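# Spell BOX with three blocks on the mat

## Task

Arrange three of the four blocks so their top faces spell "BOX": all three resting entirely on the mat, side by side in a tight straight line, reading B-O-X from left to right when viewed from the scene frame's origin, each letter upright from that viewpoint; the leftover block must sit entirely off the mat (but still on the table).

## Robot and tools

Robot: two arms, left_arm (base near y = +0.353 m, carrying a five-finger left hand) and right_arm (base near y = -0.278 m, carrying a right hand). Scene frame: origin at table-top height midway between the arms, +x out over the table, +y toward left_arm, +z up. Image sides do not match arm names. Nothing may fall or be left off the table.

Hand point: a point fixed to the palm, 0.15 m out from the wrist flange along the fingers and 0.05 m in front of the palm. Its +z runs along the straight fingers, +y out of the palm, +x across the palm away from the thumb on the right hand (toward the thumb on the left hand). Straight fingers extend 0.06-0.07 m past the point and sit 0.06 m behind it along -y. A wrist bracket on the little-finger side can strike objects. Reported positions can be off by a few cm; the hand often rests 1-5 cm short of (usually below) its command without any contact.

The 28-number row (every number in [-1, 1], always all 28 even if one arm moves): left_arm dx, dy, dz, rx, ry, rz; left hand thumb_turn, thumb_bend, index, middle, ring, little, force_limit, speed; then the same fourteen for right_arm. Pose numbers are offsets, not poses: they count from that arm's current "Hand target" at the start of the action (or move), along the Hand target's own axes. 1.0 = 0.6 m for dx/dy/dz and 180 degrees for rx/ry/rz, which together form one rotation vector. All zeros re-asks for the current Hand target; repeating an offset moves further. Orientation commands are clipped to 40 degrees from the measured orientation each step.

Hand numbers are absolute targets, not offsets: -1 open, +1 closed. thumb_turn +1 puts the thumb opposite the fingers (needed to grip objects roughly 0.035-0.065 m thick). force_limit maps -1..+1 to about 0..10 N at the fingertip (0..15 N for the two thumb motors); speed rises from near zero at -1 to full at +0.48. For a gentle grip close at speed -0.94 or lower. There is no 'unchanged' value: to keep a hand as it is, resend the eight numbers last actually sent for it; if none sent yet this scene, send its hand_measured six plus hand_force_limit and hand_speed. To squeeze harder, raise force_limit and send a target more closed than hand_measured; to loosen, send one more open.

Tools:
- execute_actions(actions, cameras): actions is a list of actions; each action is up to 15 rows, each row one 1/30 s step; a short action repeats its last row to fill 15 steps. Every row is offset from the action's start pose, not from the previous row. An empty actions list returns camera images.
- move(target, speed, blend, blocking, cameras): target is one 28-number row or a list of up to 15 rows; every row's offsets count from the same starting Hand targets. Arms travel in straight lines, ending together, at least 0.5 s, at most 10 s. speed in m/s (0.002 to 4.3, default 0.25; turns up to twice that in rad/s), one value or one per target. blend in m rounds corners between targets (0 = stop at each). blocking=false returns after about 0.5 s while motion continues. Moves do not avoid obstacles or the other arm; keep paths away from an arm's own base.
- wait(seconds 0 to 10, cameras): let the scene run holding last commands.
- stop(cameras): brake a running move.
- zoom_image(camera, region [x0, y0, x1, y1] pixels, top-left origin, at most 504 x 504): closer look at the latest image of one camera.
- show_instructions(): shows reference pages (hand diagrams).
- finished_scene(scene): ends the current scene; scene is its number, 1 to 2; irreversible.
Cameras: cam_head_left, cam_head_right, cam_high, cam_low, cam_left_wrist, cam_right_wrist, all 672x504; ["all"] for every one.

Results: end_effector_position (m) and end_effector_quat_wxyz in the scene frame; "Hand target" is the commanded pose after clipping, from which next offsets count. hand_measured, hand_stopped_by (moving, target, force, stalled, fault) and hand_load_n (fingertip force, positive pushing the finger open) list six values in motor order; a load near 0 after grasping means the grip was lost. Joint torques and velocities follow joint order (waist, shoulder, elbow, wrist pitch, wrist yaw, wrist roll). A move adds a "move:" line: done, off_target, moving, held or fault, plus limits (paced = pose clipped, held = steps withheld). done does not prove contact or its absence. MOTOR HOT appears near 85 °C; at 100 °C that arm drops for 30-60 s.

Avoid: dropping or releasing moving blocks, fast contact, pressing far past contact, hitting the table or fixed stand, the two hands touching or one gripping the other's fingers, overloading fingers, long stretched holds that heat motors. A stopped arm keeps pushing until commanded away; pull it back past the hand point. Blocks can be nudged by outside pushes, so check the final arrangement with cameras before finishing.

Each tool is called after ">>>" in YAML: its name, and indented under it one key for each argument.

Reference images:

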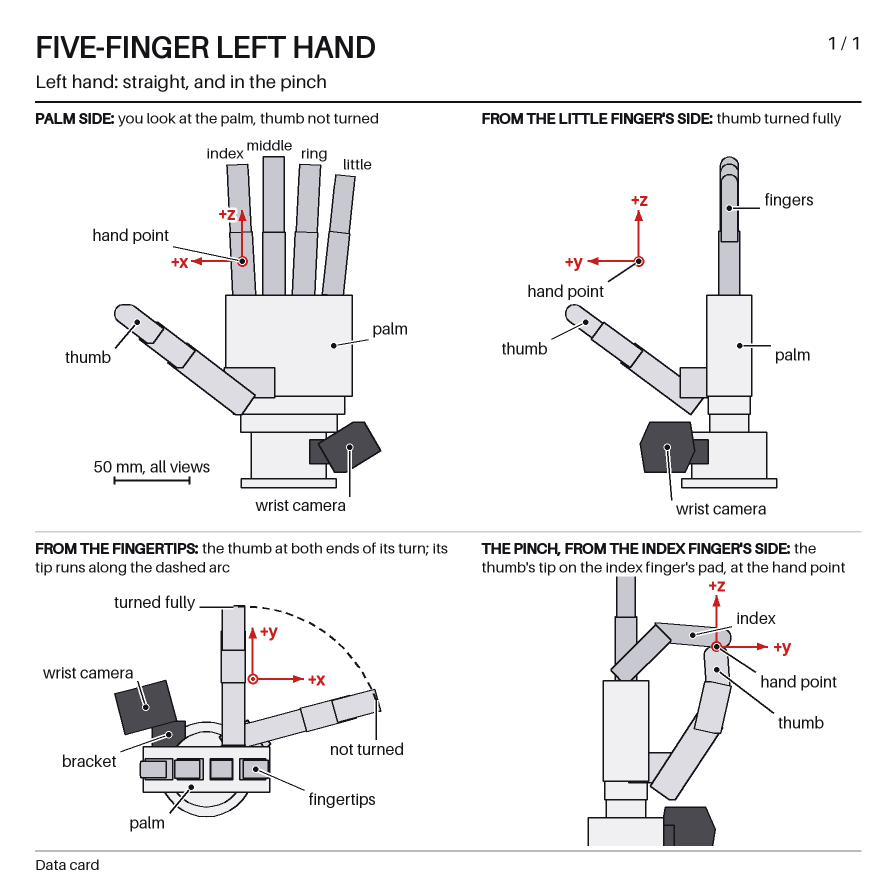

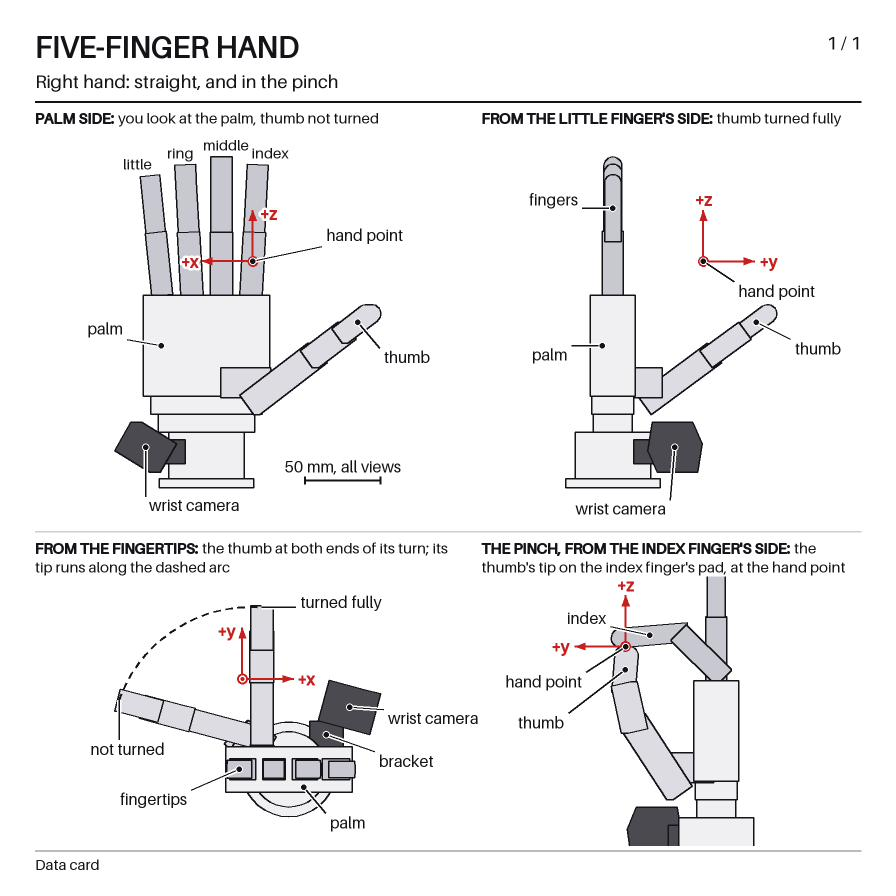

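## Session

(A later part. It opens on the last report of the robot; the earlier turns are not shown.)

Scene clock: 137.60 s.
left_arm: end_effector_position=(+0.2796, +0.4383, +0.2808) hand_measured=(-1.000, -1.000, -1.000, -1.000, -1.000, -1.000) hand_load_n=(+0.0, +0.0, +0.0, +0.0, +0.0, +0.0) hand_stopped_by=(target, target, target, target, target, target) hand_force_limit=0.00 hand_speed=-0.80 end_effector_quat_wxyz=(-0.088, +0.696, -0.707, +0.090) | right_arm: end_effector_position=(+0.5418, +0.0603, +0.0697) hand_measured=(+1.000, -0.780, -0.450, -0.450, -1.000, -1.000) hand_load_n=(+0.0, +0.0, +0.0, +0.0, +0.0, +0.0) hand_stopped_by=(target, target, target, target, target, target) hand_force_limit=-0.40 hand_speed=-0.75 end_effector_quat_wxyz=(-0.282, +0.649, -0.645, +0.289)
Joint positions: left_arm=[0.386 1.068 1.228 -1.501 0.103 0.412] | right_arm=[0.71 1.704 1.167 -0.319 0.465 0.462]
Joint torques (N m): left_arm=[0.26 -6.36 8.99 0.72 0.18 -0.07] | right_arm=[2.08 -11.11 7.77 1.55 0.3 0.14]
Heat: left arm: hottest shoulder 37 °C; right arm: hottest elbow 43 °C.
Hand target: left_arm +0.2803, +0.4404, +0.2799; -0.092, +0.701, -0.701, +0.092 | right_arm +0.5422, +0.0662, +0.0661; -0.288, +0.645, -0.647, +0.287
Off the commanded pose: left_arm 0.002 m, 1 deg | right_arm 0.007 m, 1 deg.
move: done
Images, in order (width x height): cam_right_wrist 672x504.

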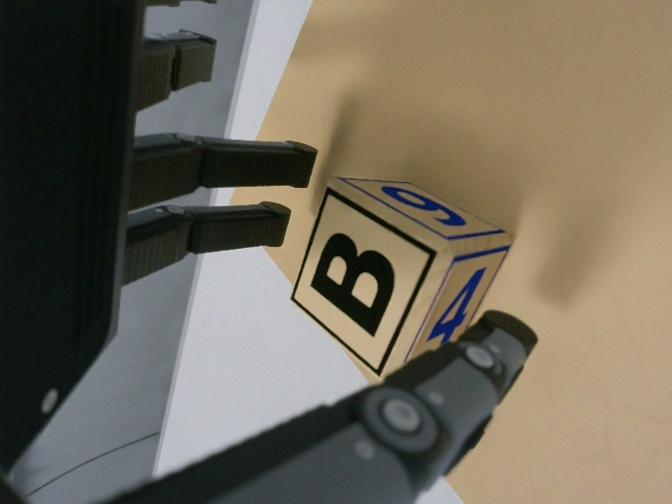

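>>> move:
  target:
    - [0.101,-0.001,0.064,0.061,-0.004,-0.006,1,-0.7,-0.4,-0.4,-1,-1,-0.4,-0.3,0,-0.1238,-0.1115,0,0,0,1,-0.78,-0.45,-0.45,-1,-1,-0.4,-0.75]
    - [0.304,-0.0035,0.1908,0.1833,-0.0118,-0.0188,1,-0.7,-0.4,-0.4,-1,-1,-0.4,-0.3,0.3653,-0.0738,-0.1768,0,-0.3591,-0.3233,1,-0.7,-0.4,-0.4,-1,-1,-0.4,-0.3]
  speed: [0.12,0.3]
  blend: [0.02,0]
  cameras: ["all"]

Scene clock: 144.90 s.
left_arm: end_effector_position=(+0.3109, +0.2616, +0.1690) hand_measured=(+1.000, -0.700, -0.400, -0.400, -1.000, -1.000) hand_load_n=(+0.0, +0.0, +0.0, +0.0, +0.0, +0.0) hand_stopped_by=(target, target, target, target, target, target) hand_force_limit=-0.40 hand_speed=-0.30 end_effector_quat_wxyz=(-0.297, +0.669, -0.626, +0.269) | right_arm: end_effector_position=(+0.4739, -0.1520, +0.1544) hand_measured=(+1.000, -0.700, -0.400, -0.400, -1.000, -1.000) hand_load_n=(+0.0, +0.0, +0.0, +0.0, +0.0, +0.0) hand_stopped_by=(target, target, target, target, target, target) hand_force_limit=-0.40 hand_speed=-0.30 end_effector_quat_wxyz=(-0.405, +0.914, -0.036, -0.008)
Joint positions: left_arm=[-0.38 0.666 0.615 -0.746 -0.318 -0.295] | right_arm=[0.111 1.619 1.345 -1.226 -0.831 -1.417]
Joint torques (N m): left_arm=[-1.32 -1.67 9.87 1.69 -0.34 -0.06] | right_arm=[0.5 -10.05 12.23 -0.43 -0.87 -0.16]
Heat: left arm: hottest shoulder 37 °C; right arm: hottest elbow 43 °C.
Hand target: left_arm +0.3121, +0.2580, +0.1698; -0.298, +0.668, -0.623, +0.277 | right_arm +0.4928, -0.1529, +0.1698; -0.407, +0.913, -0.025, +0.011
Off the commanded pose: left_arm 0.004 m, 1 deg | right_arm 0.024 m, 2 deg.
move: off_target (right_arm); target 2's new numbers were sent with right_arm's hand 0.024 m and 3 deg from that target

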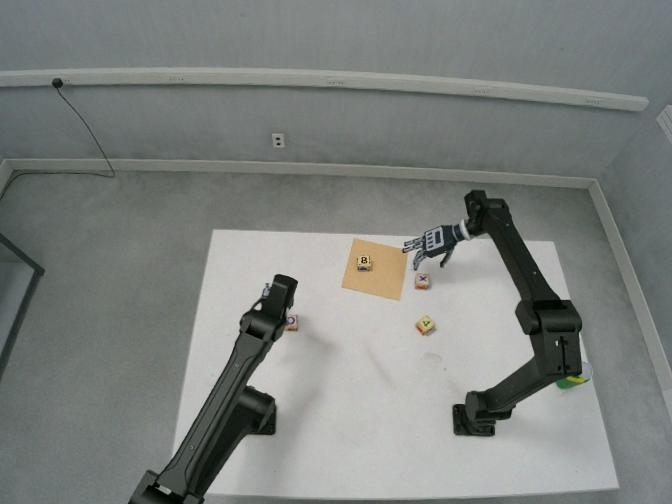

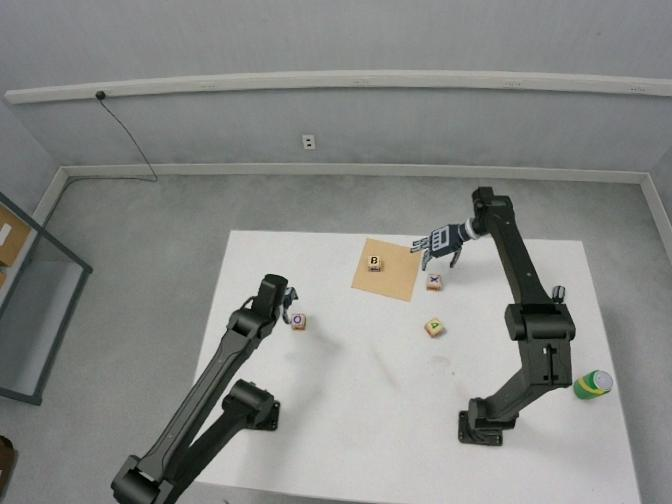

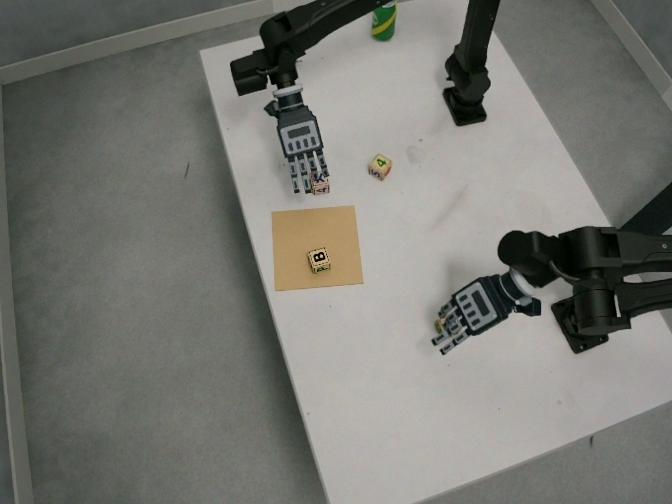

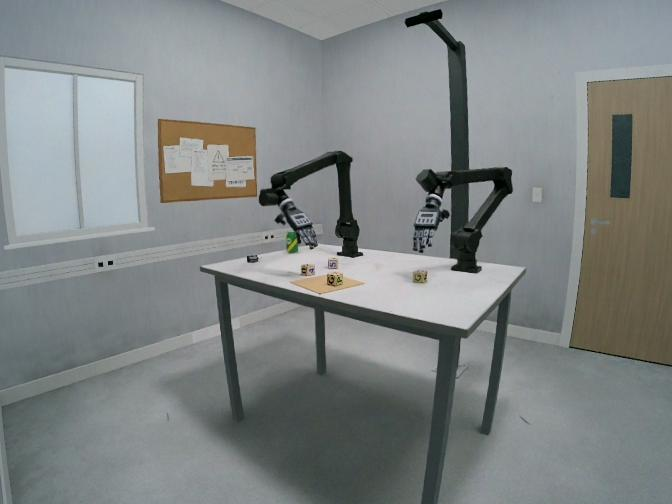

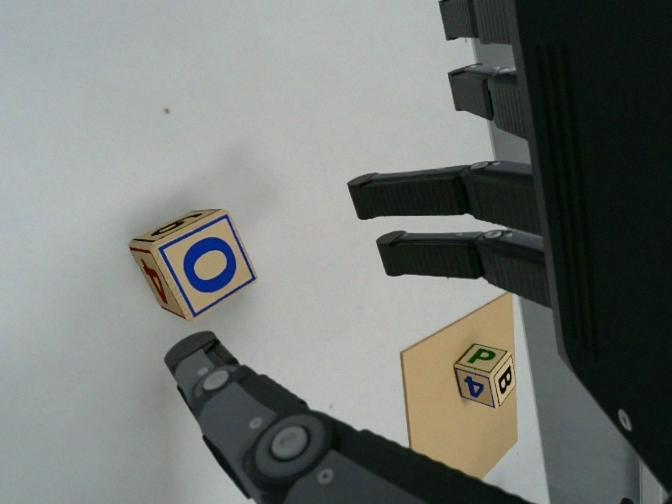

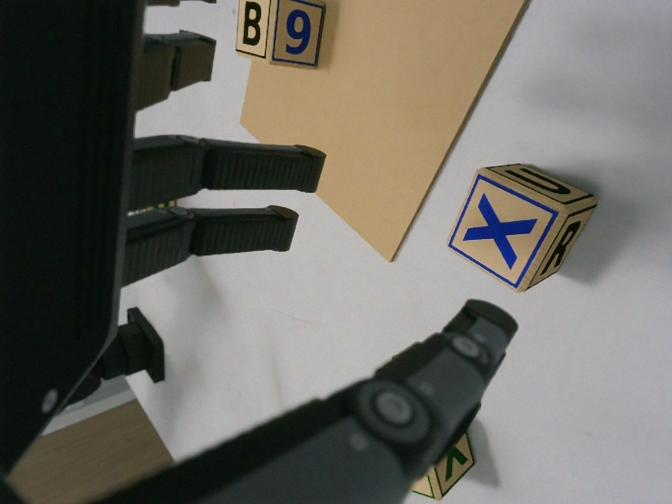

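>>> zoom_image:
  camera: "cam_left_wrist"
  region: [120, 195, 270, 330]

>>> zoom_image:
  camera: "cam_right_wrist"
  region: [435, 150, 610, 300]

>>> zoom_image:
  camera: "cam_head_left"
  region: [330, 225, 440, 310]

Scaled by 3.360.

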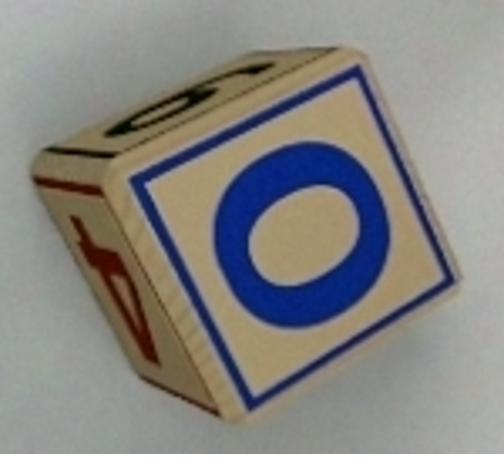

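Scaled by 2.880.

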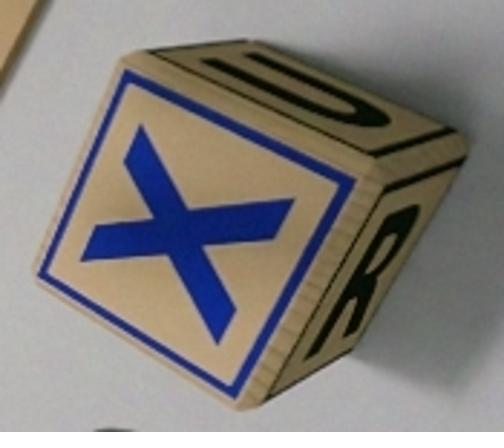

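Scaled by 4.582.

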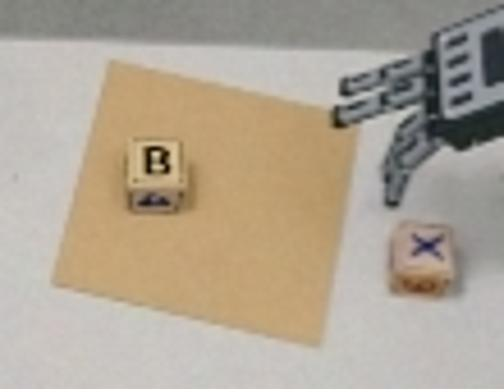

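>>> move:
  target:
    - [-0.3265,-0.045,-0.1492,0,-0.0825,-0.0745,1,-0.7,-0.4,-0.4,-1,-1,-0.4,-0.3,0,-0.0372,-0.0335,0,0,0,1,-0.7,-0.4,-0.4,-1,-1,-0.4,-0.3]
    - [-0.5153,-0.0352,-0.235,0,-0.165,-0.149,1,-0.7,-0.4,-0.4,-1,-1,-0.4,-0.3,-0.3089,-0.4845,0.5252,0,-0.0289,-0.026,1,-0.7,-0.4,-0.4,-1,-1,-0.4,-0.3]
  speed: [0.25,0.3]
  blend: [0.02,0]
  cameras: ["cam_head_left","cam_high","cam_low","cam_right_wrist"]

Scene clock: 151.33 s.
left_arm: end_effector_position=(+0.1976, +0.5492, +0.2507) hand_measured=(+1.000, -0.700, -0.400, -0.400, -1.000, -1.000) hand_load_n=(+0.0, +0.0, +0.0, +0.0, +0.0, +0.0) hand_stopped_by=(target, target, target, target, target, target) hand_force_limit=-0.40 hand_speed=-0.30 end_effector_quat_wxyz=(-0.349, +0.852, -0.357, +0.159) | right_arm: end_effector_position=(+0.3143, +0.2665, +0.1525) hand_measured=(+1.000, -0.700, -0.400, -0.400, -1.000, -1.000) hand_load_n=(+0.0, +0.0, +0.0, +0.0, +0.0, +0.0) hand_stopped_by=(target, target, target, target, target, target) hand_force_limit=-0.40 hand_speed=-0.30 end_effector_quat_wxyz=(-0.386, +0.921, +0.031, -0.031)
Joint positions: left_arm=[1.055 0.614 0.823 -1.02 0.232 0.208] | right_arm=[1.003 1.73 1.454 -0.653 -0.508 -0.531]
Joint torques (N m): left_arm=[0.26 0.09 15.56 1.06 0.24 0.1] | right_arm=[-0.91 -11.87 13.65 1.32 -0.34 0.16]
Heat: left arm: hottest shoulder 37 °C; right arm: hottest elbow 44 °C.
Hand target: left_arm +0.2002, +0.5600, +0.2800; -0.374, +0.841, -0.357, +0.159 | right_arm +0.3310, +0.2852, +0.1756; -0.407, +0.913, +0.031, -0.014
Off the commanded pose: left_arm 0.031 m, 3 deg | right_arm 0.034 m, 3 deg.
move: off_target (left_arm, right_arm)
Images, in order (width x height): cam_head_left 672x504, cam_high 672x504, cam_low 672x504, cam_right_wrist 672x504.

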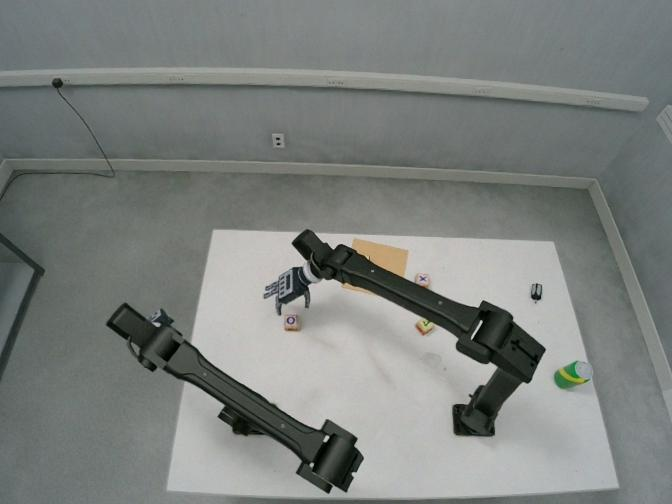

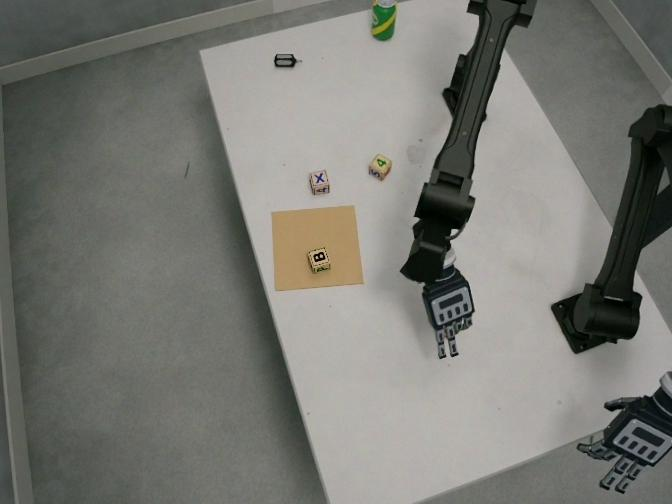

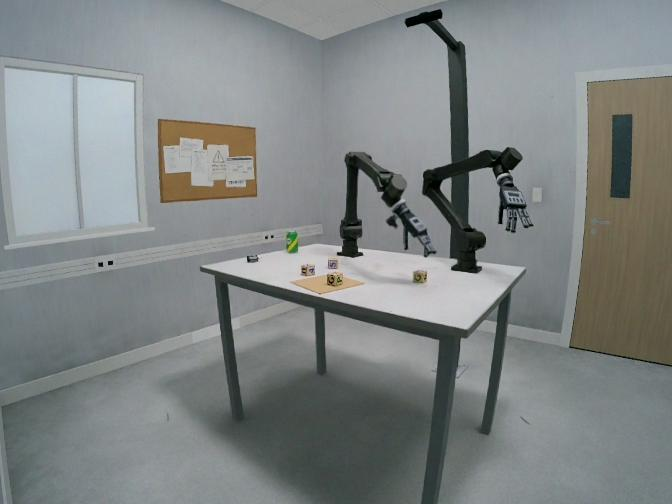

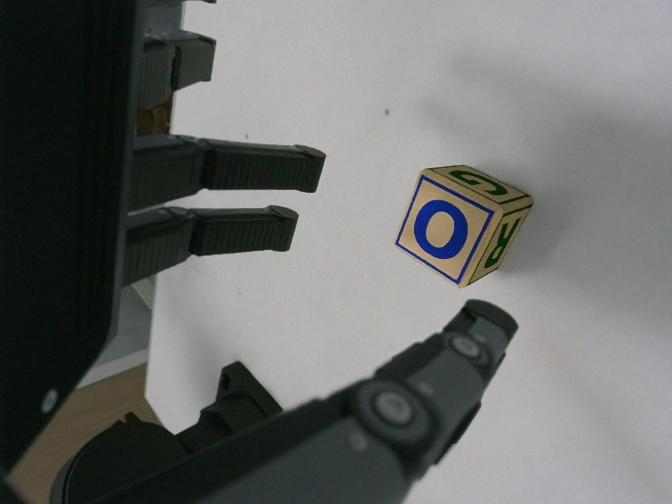

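>>> move:
  target: [0,0,0,0,0,0,1,-0.7,-0.4,-0.4,-1,-1,-0.4,-0.3,-0.0198,0.0802,0.1102,0,0.0165,0.0149,1,-0.7,-0.4,-0.4,-1,-1,-0.4,-0.3]
  speed: 0.1
  cameras: ["cam_right_wrist"]

Scene clock: 153.57 s.
left_arm: end_effector_position=(+0.1975, +0.5492, +0.2507) hand_measured=(+1.000, -0.700, -0.400, -0.400, -1.000, -1.000) hand_load_n=(+0.0, +0.0, +0.0, +0.0, +0.0, -0.5) hand_stopped_by=(target, target, target, target, target, target) hand_force_limit=-0.40 hand_speed=-0.30 end_effector_quat_wxyz=(-0.349, +0.851, -0.358, +0.159) | right_arm: end_effector_position=(+0.3191, +0.2943, +0.0938) hand_measured=(+1.000, -0.700, -0.400, -0.400, -1.000, -1.000) hand_load_n=(+0.0, +0.0, +0.0, +0.0, +0.0, +0.0) hand_stopped_by=(target, target, target, target, target, target) hand_force_limit=-0.40 hand_speed=-0.30 end_effector_quat_wxyz=(-0.400, +0.916, +0.000, -0.002)
Joint positions: left_arm=[1.055 0.614 0.823 -1.02 0.232 0.208] | right_arm=[1.034 1.804 1.377 -0.419 -0.433 -0.436]
Joint torques (N m): left_arm=[0.26 0.15 15.57 1.05 0.25 0.09] | right_arm=[1.61 -13.86 8.57 1.63 -0.28 0.11]
Heat: left arm: hottest shoulder 37 °C; right arm: hottest elbow 44 °C.
Hand target: left_arm +0.2002, +0.5600, +0.2799; -0.374, +0.841, -0.357, +0.159 | right_arm +0.3179, +0.3014, +0.0956; -0.407, +0.913, -0.001, +0.000
Off the commanded pose: left_arm 0.031 m, 3 deg | right_arm 0.007 m, 1 deg.
move: off_target (left_arm)
Images, in order (width x height): cam_right_wrist 672x504.

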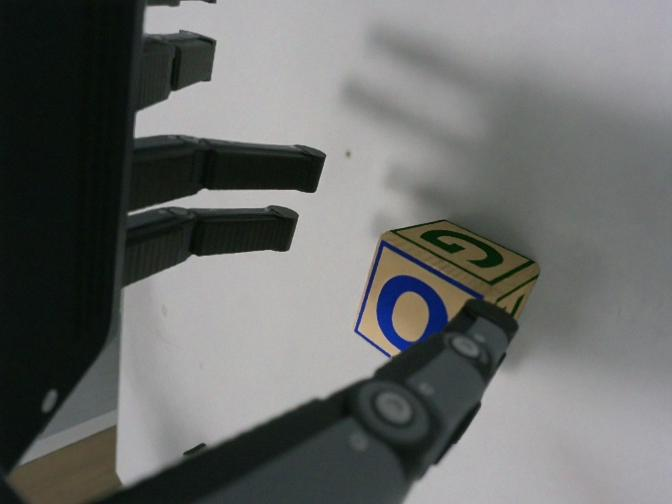

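>>> move:
  target: [0,0,0,0,0,0,1,-0.7,-0.4,-0.4,-1,-1,-0.4,-0.3,-0.0273,0.0317,0.0147,0,0,0,1,-0.7,-0.4,-0.4,-1,-1,-0.4,-0.3]
  speed: 0.08
  cameras: ["cam_right_wrist"]

Scene clock: 155.07 s.
left_arm: end_effector_position=(+0.1975, +0.5492, +0.2507) hand_measured=(+1.000, -0.700, -0.400, -0.400, -1.000, -1.000) hand_load_n=(+0.0, +0.0, +0.0, +0.0, +0.0, +0.0) hand_stopped_by=(target, target, target, target, target, target) hand_force_limit=-0.40 hand_speed=-0.30 end_effector_quat_wxyz=(-0.349, +0.851, -0.358, +0.159) | right_arm: end_effector_position=(+0.3030, +0.2886, +0.0685) hand_measured=(+1.000, -0.700, -0.400, -0.400, -1.000, -1.000) hand_load_n=(+0.0, +0.0, +0.0, +0.0, +0.0, +0.0) hand_stopped_by=(target, target, target, target, target, target) hand_force_limit=-0.40 hand_speed=-0.30 end_effector_quat_wxyz=(-0.397, +0.918, -0.001, -0.004)
Joint positions: left_arm=[1.055 0.614 0.823 -1.02 0.232 0.208] | right_arm=[1.052 1.804 1.305 -0.349 -0.421 -0.421]
Joint torques (N m): left_arm=[0.26 0.15 15.56 1.03 0.25 0.09] | right_arm=[1.38 -14.68 7.9 1.55 -0.23 0.11]
Heat: left arm: hottest shoulder 37 °C; right arm: hottest elbow 44 °C.
Hand target: left_arm +0.2002, +0.5600, +0.2799; -0.374, +0.841, -0.357, +0.159 | right_arm +0.3016, +0.2951, +0.0755; -0.407, +0.913, -0.001, +0.000
Off the commanded pose: left_arm 0.031 m, 3 deg | right_arm 0.010 m, 1 deg.
move: off_target (left_arm)
Images, in order (width x height): cam_right_wrist 672x504.

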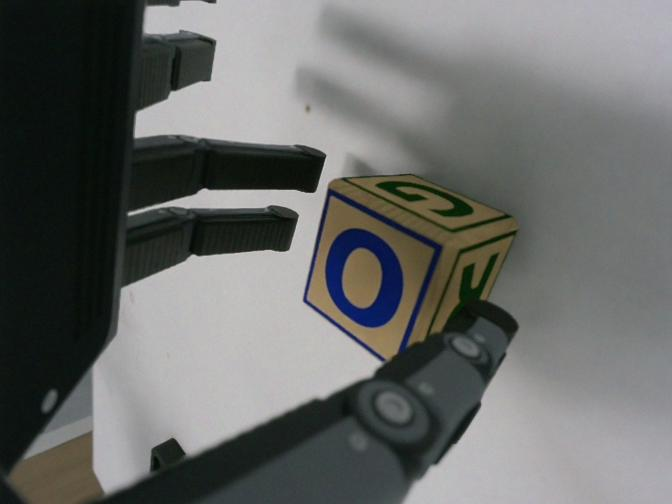

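>>> move:
  target: [0,0,0,0,0,0,1,-0.7,-0.4,-0.4,-1,-1,-0.4,-0.3,0,0.0065,0.0058,0,0,0,1,-0.7,-0.4,-0.4,-1,-1,-0.4,-0.3]
  speed: 0.05
  cameras: []

>>> move:
  target: [0,0,0,0,0,0,1,-0.7,-0.4,-0.4,-1,-1,-0.4,-0.3,0,0,0,0,0,0,1,-0.57,-0.15,-0.15,-1,-1,-0.5,-0.7]
  cameras: ["cam_right_wrist"]

>>> move:
  target: [0,0,0,0,0,0,1,-0.7,-0.4,-0.4,-1,-1,-0.4,-0.3,0,0,0,0,0,0,1,-0.57,0.4,0.4,-1,-1,-0.4,-0.93]
  cameras: ["cam_right_wrist"]

Scene clock: 156.33 s.
left_arm: end_effector_position=(+0.1975, +0.5492, +0.2507) hand_measured=(+1.000, -0.700, -0.400, -0.400, -1.000, -1.000) hand_load_n=(+0.0, +0.0, +0.0, +0.0, +0.0, +0.0) hand_stopped_by=(target, target, target, target, target, target) hand_force_limit=-0.40 hand_speed=-0.30 end_effector_quat_wxyz=(-0.349, +0.851, -0.358, +0.159) | right_arm: end_effector_position=(+0.3033, +0.2890, +0.0674) hand_measured=(+1.000, -0.700, -0.400, -0.400, -1.000, -1.000) hand_load_n=(+0.0, +0.0, +0.0, +0.0, +0.0, +0.0) hand_stopped_by=(target, target, target, target, target, target) hand_force_limit=-0.40 hand_speed=-0.30 end_effector_quat_wxyz=(-0.400, +0.917, -0.001, -0.003)
Joint positions: left_arm=[1.055 0.614 0.823 -1.02 0.232 0.208] | right_arm=[1.052 1.804 1.299 -0.336 -0.421 -0.421]
Joint torques (N m): left_arm=[0.26 0.09 15.56 1.03 0.25 0.09] | right_arm=[0.73 -14.15 8.13 1.69 -0.22 0.11]
Heat: left arm: hottest shoulder 37 °C; right arm: hottest elbow 44 °C.
Hand target: left_arm +0.2002, +0.5600, +0.2799; -0.374, +0.841, -0.357, +0.159 | right_arm +0.3016, +0.2952, +0.0703; -0.407, +0.913, -0.001, +0.000
Off the commanded pose: left_arm 0.031 m, 3 deg | right_arm 0.007 m, 1 deg.
move: off_target (left_arm)
No camera images: "cameras" was empty.

Scene clock: 156.90 s.
left_arm: end_effector_position=(+0.1975, +0.5492, +0.2507) hand_measured=(+1.000, -0.700, -0.400, -0.400, -1.000, -1.000) hand_load_n=(+0.0, +0.0, +0.0, +0.0, +0.0, +0.0) hand_stopped_by=(target, target, target, target, target, target) hand_force_limit=-0.40 hand_speed=-0.30 end_effector_quat_wxyz=(-0.349, +0.851, -0.358, +0.159) | right_arm: end_effector_position=(+0.3034, +0.2891, +0.0674) hand_measured=(+1.000, -0.570, -0.150, -0.150, -1.000, -1.000) hand_load_n=(+0.0, +0.5, +0.0, +0.5, +0.0, +0.0) hand_stopped_by=(target, target, target, target, target, target) hand_force_limit=-0.50 hand_speed=-0.70 end_effector_quat_wxyz=(-0.400, +0.916, -0.001, -0.002)
Joint positions: left_arm=[1.055 0.614 0.823 -1.02 0.232 0.208] | right_arm=[1.052 1.804 1.299 -0.336 -0.42 -0.42]
Joint torques (N m): left_arm=[0.26 0.15 15.56 1.05 0.24 0.1] | right_arm=[1.61 -13.92 8.34 1.57 -0.28 0.13]
Heat: left arm: hottest shoulder 37 °C; right arm: hottest elbow 44 °C.
Hand target: left_arm +0.2002, +0.5600, +0.2799; -0.374, +0.841, -0.357, +0.159 | right_arm +0.3016, +0.2952, +0.0703; -0.407, +0.913, -0.001, +0.000
Off the commanded pose: left_arm 0.031 m, 3 deg | right_arm 0.007 m, 1 deg.
move: off_target (left_arm)
Images, in order (width x height): cam_right_wrist 672x504.

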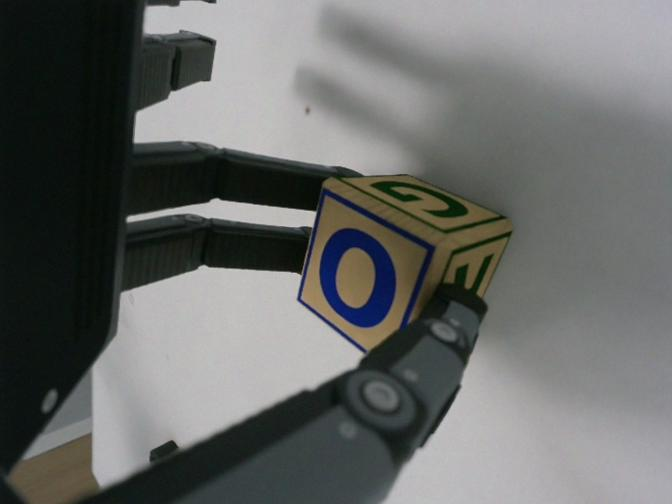

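Scene clock: 157.43 s.
left_arm: end_effector_position=(+0.1975, +0.5492, +0.2507) hand_measured=(+1.000, -0.700, -0.400, -0.400, -1.000, -1.000) hand_load_n=(+0.0, +0.0, +0.0, +0.0, +0.5, +0.0) hand_stopped_by=(target, target, target, target, target, target) hand_force_limit=-0.40 hand_speed=-0.30 end_effector_quat_wxyz=(-0.349, +0.851, -0.358, +0.159) | right_arm: end_effector_position=(+0.3034, +0.2891, +0.0674) hand_measured=(+1.000, -0.572, -0.098, -0.132, -1.000, -1.000) hand_load_n=(-0.5, +3.5, +3.0, +2.0, +0.0, +0.0) hand_stopped_by=(target, target, force, force, target, target) hand_force_limit=-0.40 hand_speed=-0.93 end_effector_quat_wxyz=(-0.400, +0.916, -0.001, -0.002)
Joint positions: left_arm=[1.055 0.614 0.823 -1.02 0.232 0.208] | right_arm=[1.052 1.804 1.299 -0.336 -0.42 -0.42]
Joint torques (N m): left_arm=[0.26 0.15 15.56 1.05 0.25 0.09] | right_arm=[1.14 -14.33 8.46 1.7 -0.29 0.14]
Motor temperatures (°C): left_arm=[31 37 37 32 26 28] | right_arm=[31 33 44 29 28 28]
Heat: left arm: hottest shoulder 37 °C; right arm: hottest elbow 44 °C.
Hand target: left_arm +0.2002, +0.5600, +0.2799; -0.374, +0.841, -0.357, +0.159 | right_arm +0.3016, +0.2952, +0.0703; -0.407, +0.913, -0.001, +0.000
Off the commanded pose: left_arm 0.031 m, 3 deg | right_arm 0.007 m, 1 deg.
move: off_target (left_arm)
Images, in order (width x height): cam_right_wrist 672x504.

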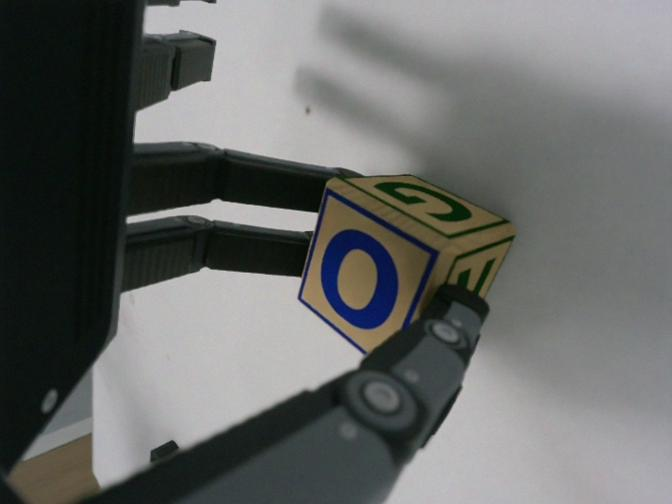

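>>> move:
  target:
    - [0,0,0,0,0,0,1,-0.7,-0.4,-0.4,-1,-1,-0.4,-0.3,0,-0.1238,-0.1115,0,0,0,1,-0.57,0.4,0.4,-1,-1,-0.4,-0.93]
    - [0,0,0,0,0,0,1,-0.7,-0.4,-0.4,-1,-1,-0.4,-0.3,0.419,0.1688,-0.4482,0,0.3859,0.3475,1,-0.57,0.4,0.4,-1,-1,-0.4,-0.93]
  speed: [0.12,0.3]
  blend: [0.02,0]
  cameras: ["cam_head_left","cam_high","cam_low","cam_right_wrist"]

Scene clock: 162.70 s.
left_arm: end_effector_position=(+0.1975, +0.5492, +0.2507) hand_measured=(+1.000, -0.700, -0.400, -0.400, -1.000, -1.000) hand_load_n=(+0.0, +0.0, +0.0, +0.0, +0.0, +0.0) hand_stopped_by=(target, target, target, target, target, target) hand_force_limit=-0.40 hand_speed=-0.30 end_effector_quat_wxyz=(-0.349, +0.851, -0.358, +0.159) | right_arm: end_effector_position=(+0.5330, +0.0166, +0.1475) hand_measured=(+1.000, -0.572, -0.098, -0.132, -1.000, -1.000) hand_load_n=(-0.5, +3.5, +3.0, +2.0, +0.0, +0.0) hand_stopped_by=(target, target, force, force, target, target) hand_force_limit=-0.40 hand_speed=-0.93 end_effector_quat_wxyz=(-0.257, +0.641, -0.662, +0.292)
Joint positions: left_arm=[1.055 0.614 0.823 -1.02 0.232 0.208] | right_arm=[0.659 1.559 1.226 -0.56 0.463 0.46]
Joint torques (N m): left_arm=[0.32 0.15 15.56 1.05 0.24 0.09] | right_arm=[0.79 -10.4 13.68 0.68 0.34 0.15]
Heat: left arm: hottest elbow 38 °C; right arm: hottest elbow 44 °C.
Hand target: left_arm +0.2002, +0.5600, +0.2799; -0.374, +0.841, -0.357, +0.159 | right_arm +0.5524, +0.0269, +0.1744; -0.279, +0.625, -0.666, +0.296
Off the commanded pose: left_arm 0.031 m, 3 deg | right_arm 0.035 m, 3 deg.
move: off_target (left_arm, right_arm)
Images, in order (width x height): cam_head_left 672x504, cam_high 672x504, cam_low 672x504, cam_right_wrist 672x504.

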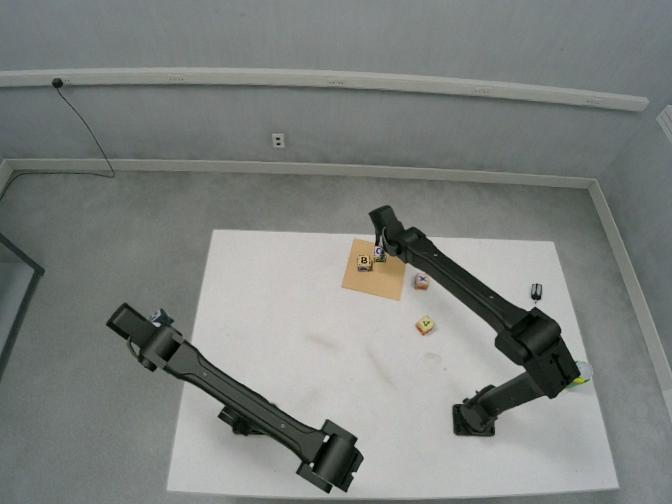

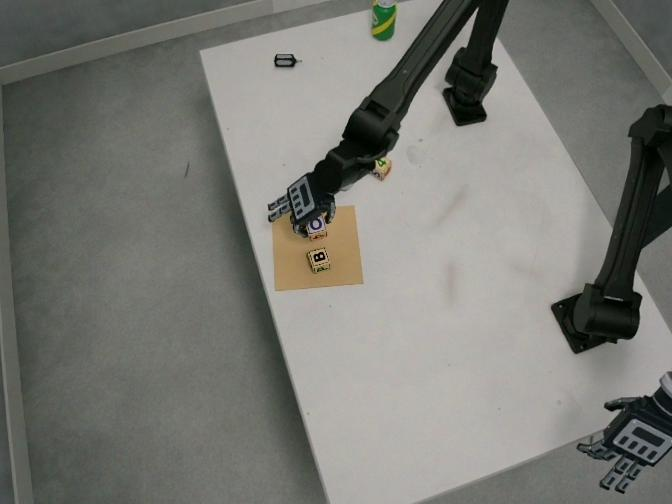

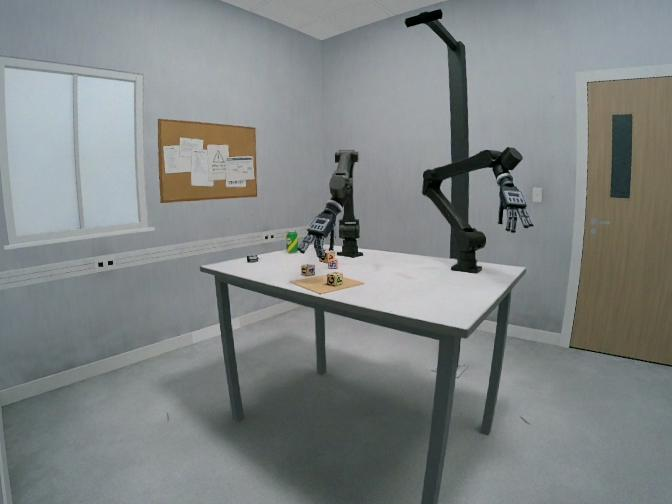

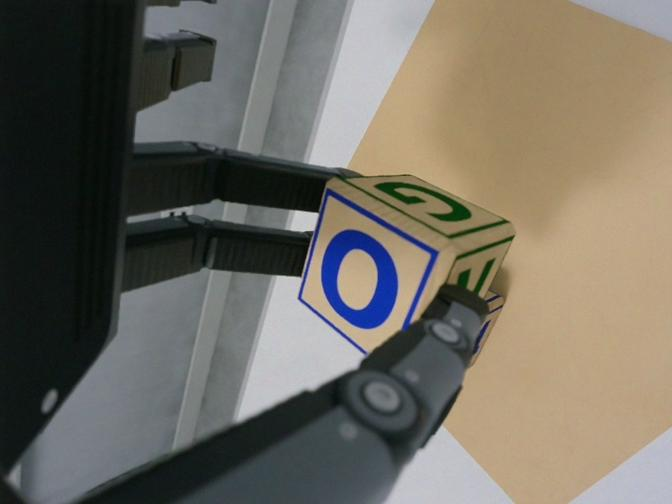

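>>> move:
  target: [0,0,0,0,0,0,1,-0.7,-0.4,-0.4,-1,-1,-0.4,-0.3,0.0153,0.0708,0.0585,0,0,0,1,-0.57,0.4,0.4,-1,-1,-0.4,-0.93]
  speed: 0.1
  cameras: ["cam_head_left","cam_high","cam_low","cam_right_wrist"]

>>> zoom_image:
  camera: "cam_high"
  region: [260, 180, 380, 300]

>>> zoom_image:
  camera: "cam_head_left"
  region: [330, 220, 430, 310]

>>> zoom_image:
  camera: "cam_low"
  region: [300, 240, 370, 300]

Scene clock: 164.23 s.
left_arm: end_effector_position=(+0.1975, +0.5492, +0.2507) hand_measured=(+1.000, -0.700, -0.400, -0.400, -1.000, -1.000) hand_load_n=(+0.0, +0.0, +0.0, +0.0, +0.0, +0.0) hand_stopped_by=(target, target, target, target, target, target) hand_force_limit=-0.40 hand_speed=-0.30 end_effector_quat_wxyz=(-0.349, +0.851, -0.358, +0.159) | right_arm: end_effector_position=(+0.5412, +0.0180, +0.1137) hand_measured=(+1.000, -0.572, -0.098, -0.132, -1.000, -1.000) hand_load_n=(-0.5, +4.0, +3.0, +2.0, +0.0, +0.0) hand_stopped_by=(target, target, force, force, target, target) hand_force_limit=-0.40 hand_speed=-0.93 end_effector_quat_wxyz=(-0.267, +0.634, -0.664, +0.294)
Joint positions: left_arm=[1.055 0.614 0.823 -1.02 0.232 0.208] | right_arm=[0.652 1.601 1.171 -0.44 0.461 0.46]
Joint torques (N m): left_arm=[0.32 0.21 15.54 1.06 0.25 0.09] | right_arm=[0.38 -11.28 9.07 1.57 0.12 0]
Heat: left arm: hottest elbow 38 °C; right arm: hottest elbow 44 °C.
Hand target: left_arm +0.2002, +0.5600, +0.2799; -0.374, +0.841, -0.357, +0.159 | right_arm +0.5495, +0.0180, +0.1193; -0.279, +0.625, -0.666, +0.296
Off the commanded pose: left_arm 0.031 m, 3 deg | right_arm 0.010 m, 2 deg.
move: off_target (left_arm)
Images, in order (width x height): cam_head_left 672x504, cam_high 672x504, cam_low 672x504, cam_right_wrist 672x504.

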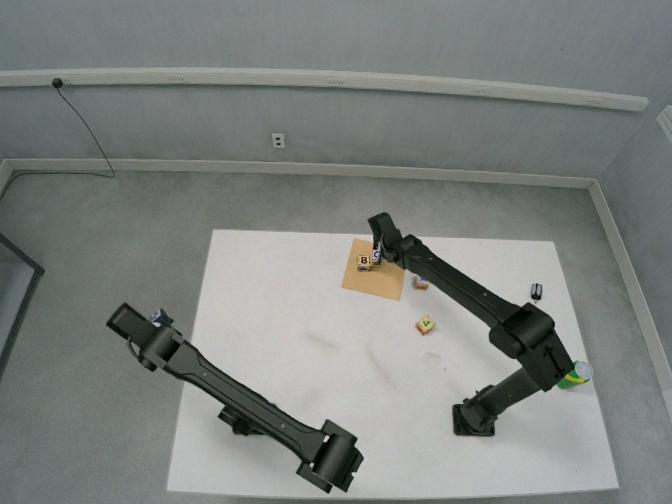

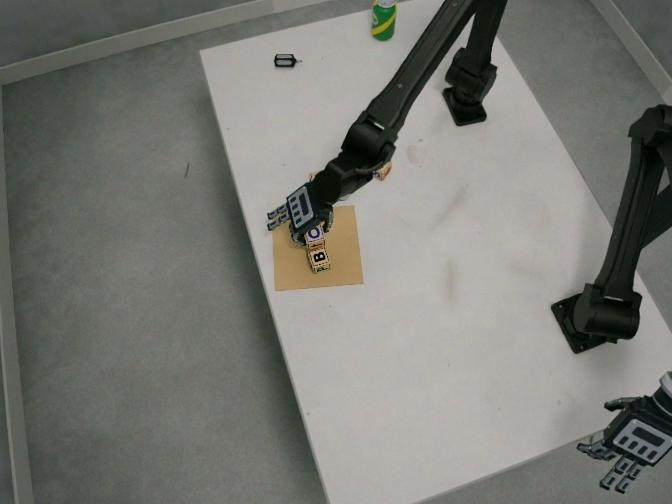

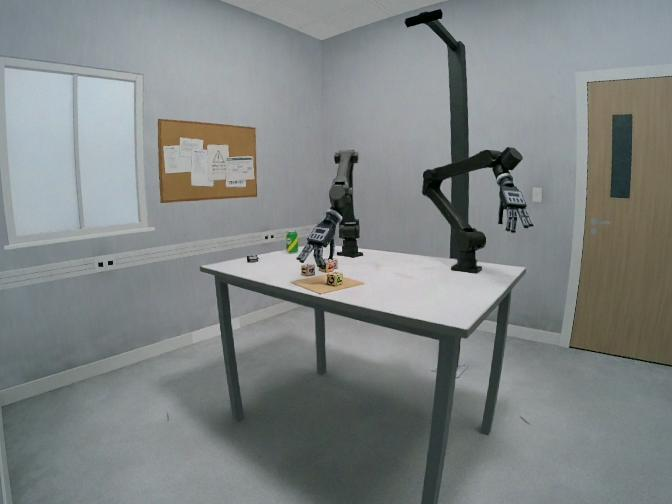

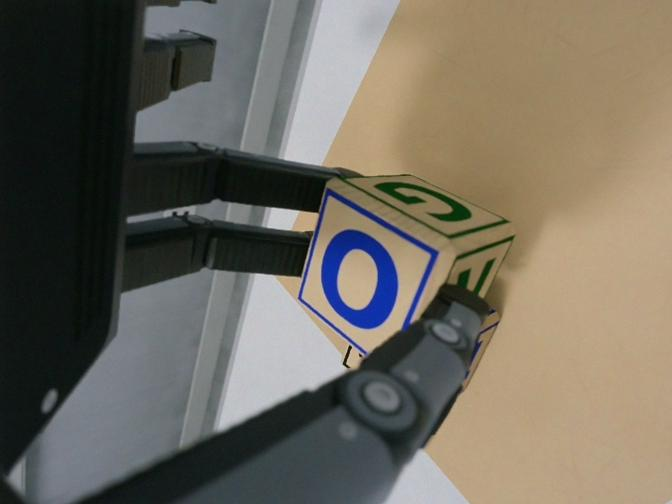

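Scaled by 4.200.

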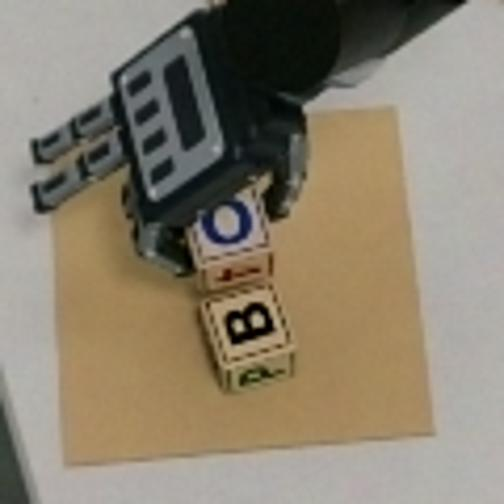

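Scaled by 5.040.

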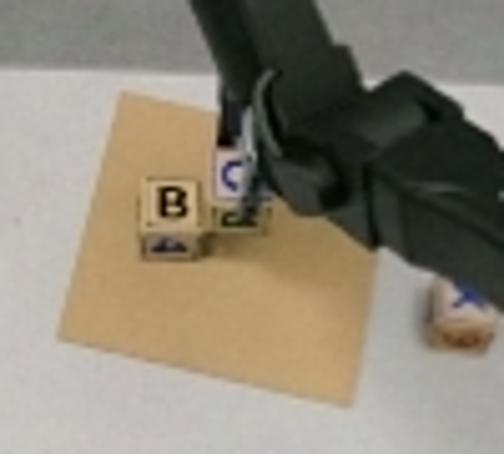

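Scaled by 7.200.

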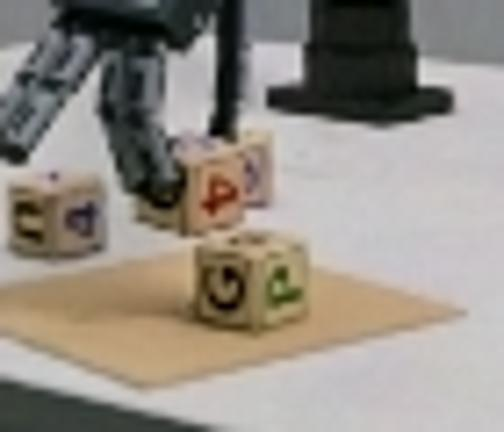

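>>> move:
  target: [0,0,0,0,0,0,1,-0.7,-0.4,-0.4,-1,-1,-0.4,-0.3,0.0152,0.0377,0.0332,0,0,0,1,-0.57,0.4,0.4,-1,-1,-0.4,-0.93]
  speed: 0.08
  cameras: ["cam_head_left","cam_high","cam_low"]

>>> zoom_image:
  camera: "cam_high"
  region: [290, 210, 350, 280]

>>> zoom_image:
  camera: "cam_head_left"
  region: [340, 230, 400, 290]

>>> zoom_image:
  camera: "cam_low"
  region: [305, 245, 355, 295]

Scene clock: 165.63 s.
left_arm: end_effector_position=(+0.1975, +0.5492, +0.2507) hand_measured=(+1.000, -0.700, -0.400, -0.400, -1.000, -1.000) hand_load_n=(+0.0, +0.0, +0.0, +0.0, +0.0, +0.0) hand_stopped_by=(target, target, target, target, target, target) hand_force_limit=-0.40 hand_speed=-0.30 end_effector_quat_wxyz=(-0.349, +0.851, -0.358, +0.159) | right_arm: end_effector_position=(+0.5414, +0.0098, +0.0866) hand_measured=(+1.000, -0.572, -0.098, -0.132, -1.000, -1.000) hand_load_n=(-0.5, +3.5, +3.0, +2.0, +0.0, +0.0) hand_stopped_by=(target, target, force, force, target, target) hand_force_limit=-0.40 hand_speed=-0.93 end_effector_quat_wxyz=(-0.271, +0.629, -0.667, +0.293)
Joint positions: left_arm=[1.055 0.614 0.823 -1.02 0.232 0.208] | right_arm=[0.637 1.62 1.111 -0.351 0.452 0.46]
Joint torques (N m): left_arm=[0.32 0.15 15.54 1.05 0.24 0.09] | right_arm=[-0.09 -10.23 8.42 1.61 0.17 -0.11]
Heat: left arm: hottest elbow 38 °C; right arm: hottest elbow 44 °C.
Hand target: left_arm +0.2002, +0.5600, +0.2799; -0.374, +0.841, -0.357, +0.159 | right_arm +0.5486, +0.0089, +0.0894; -0.279, +0.625, -0.666, +0.296
Off the commanded pose: left_arm 0.031 m, 3 deg | right_arm 0.008 m, 1 deg.
move: off_target (left_arm)
Images, in order (width x height): cam_head_left 672x504, cam_high 672x504, cam_low 672x504.

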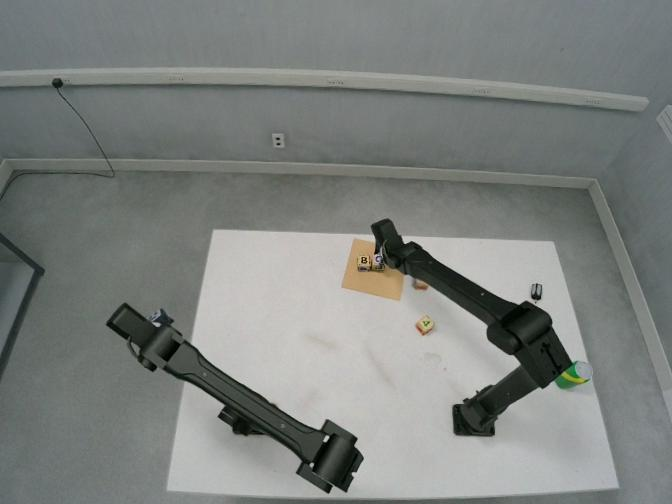

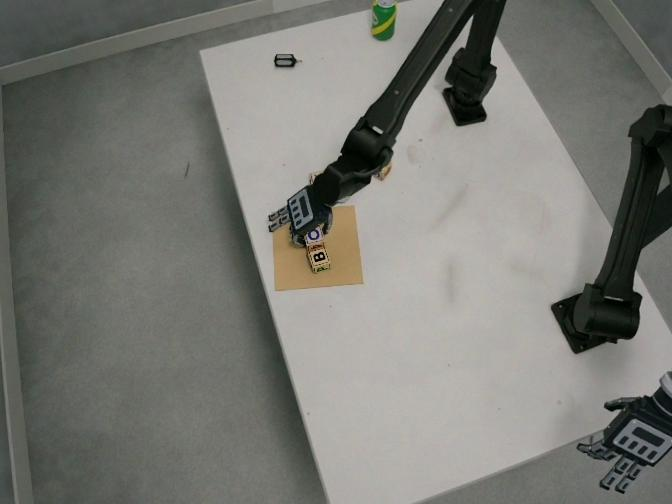

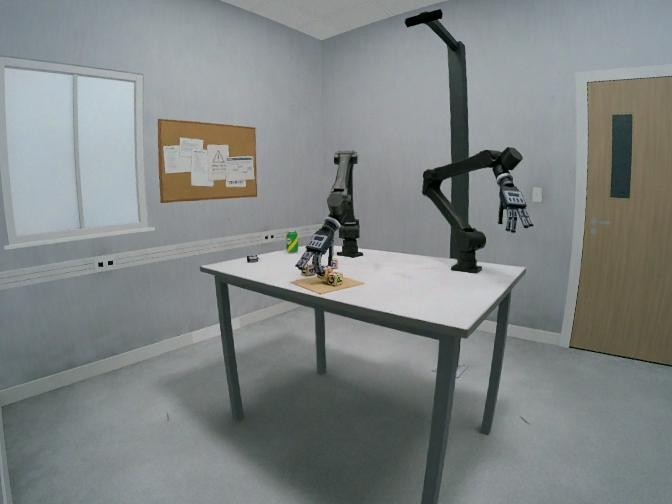

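Scaled by 7.200.

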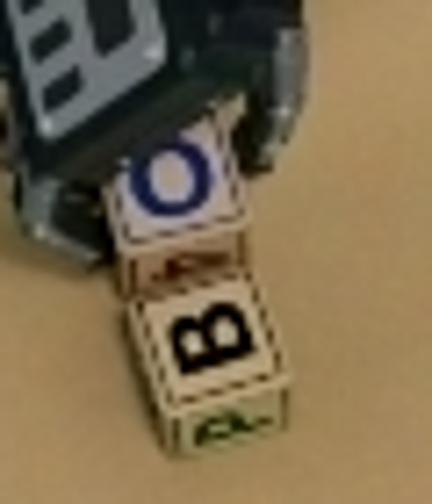

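Scaled by 8.400.

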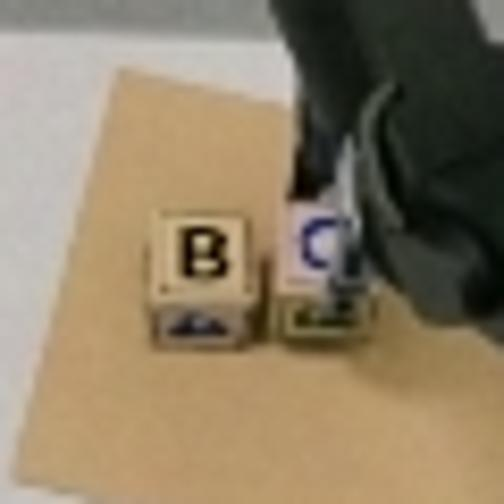

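Scaled by 10.080.

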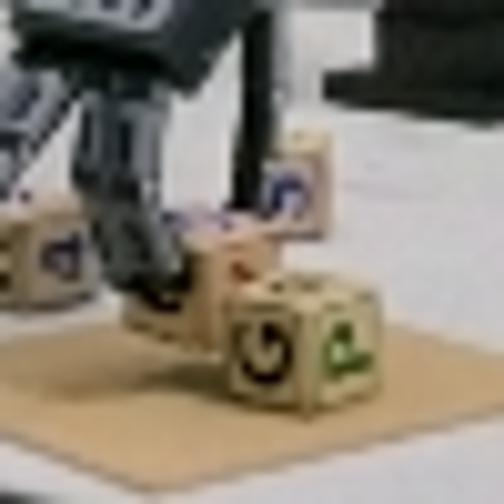

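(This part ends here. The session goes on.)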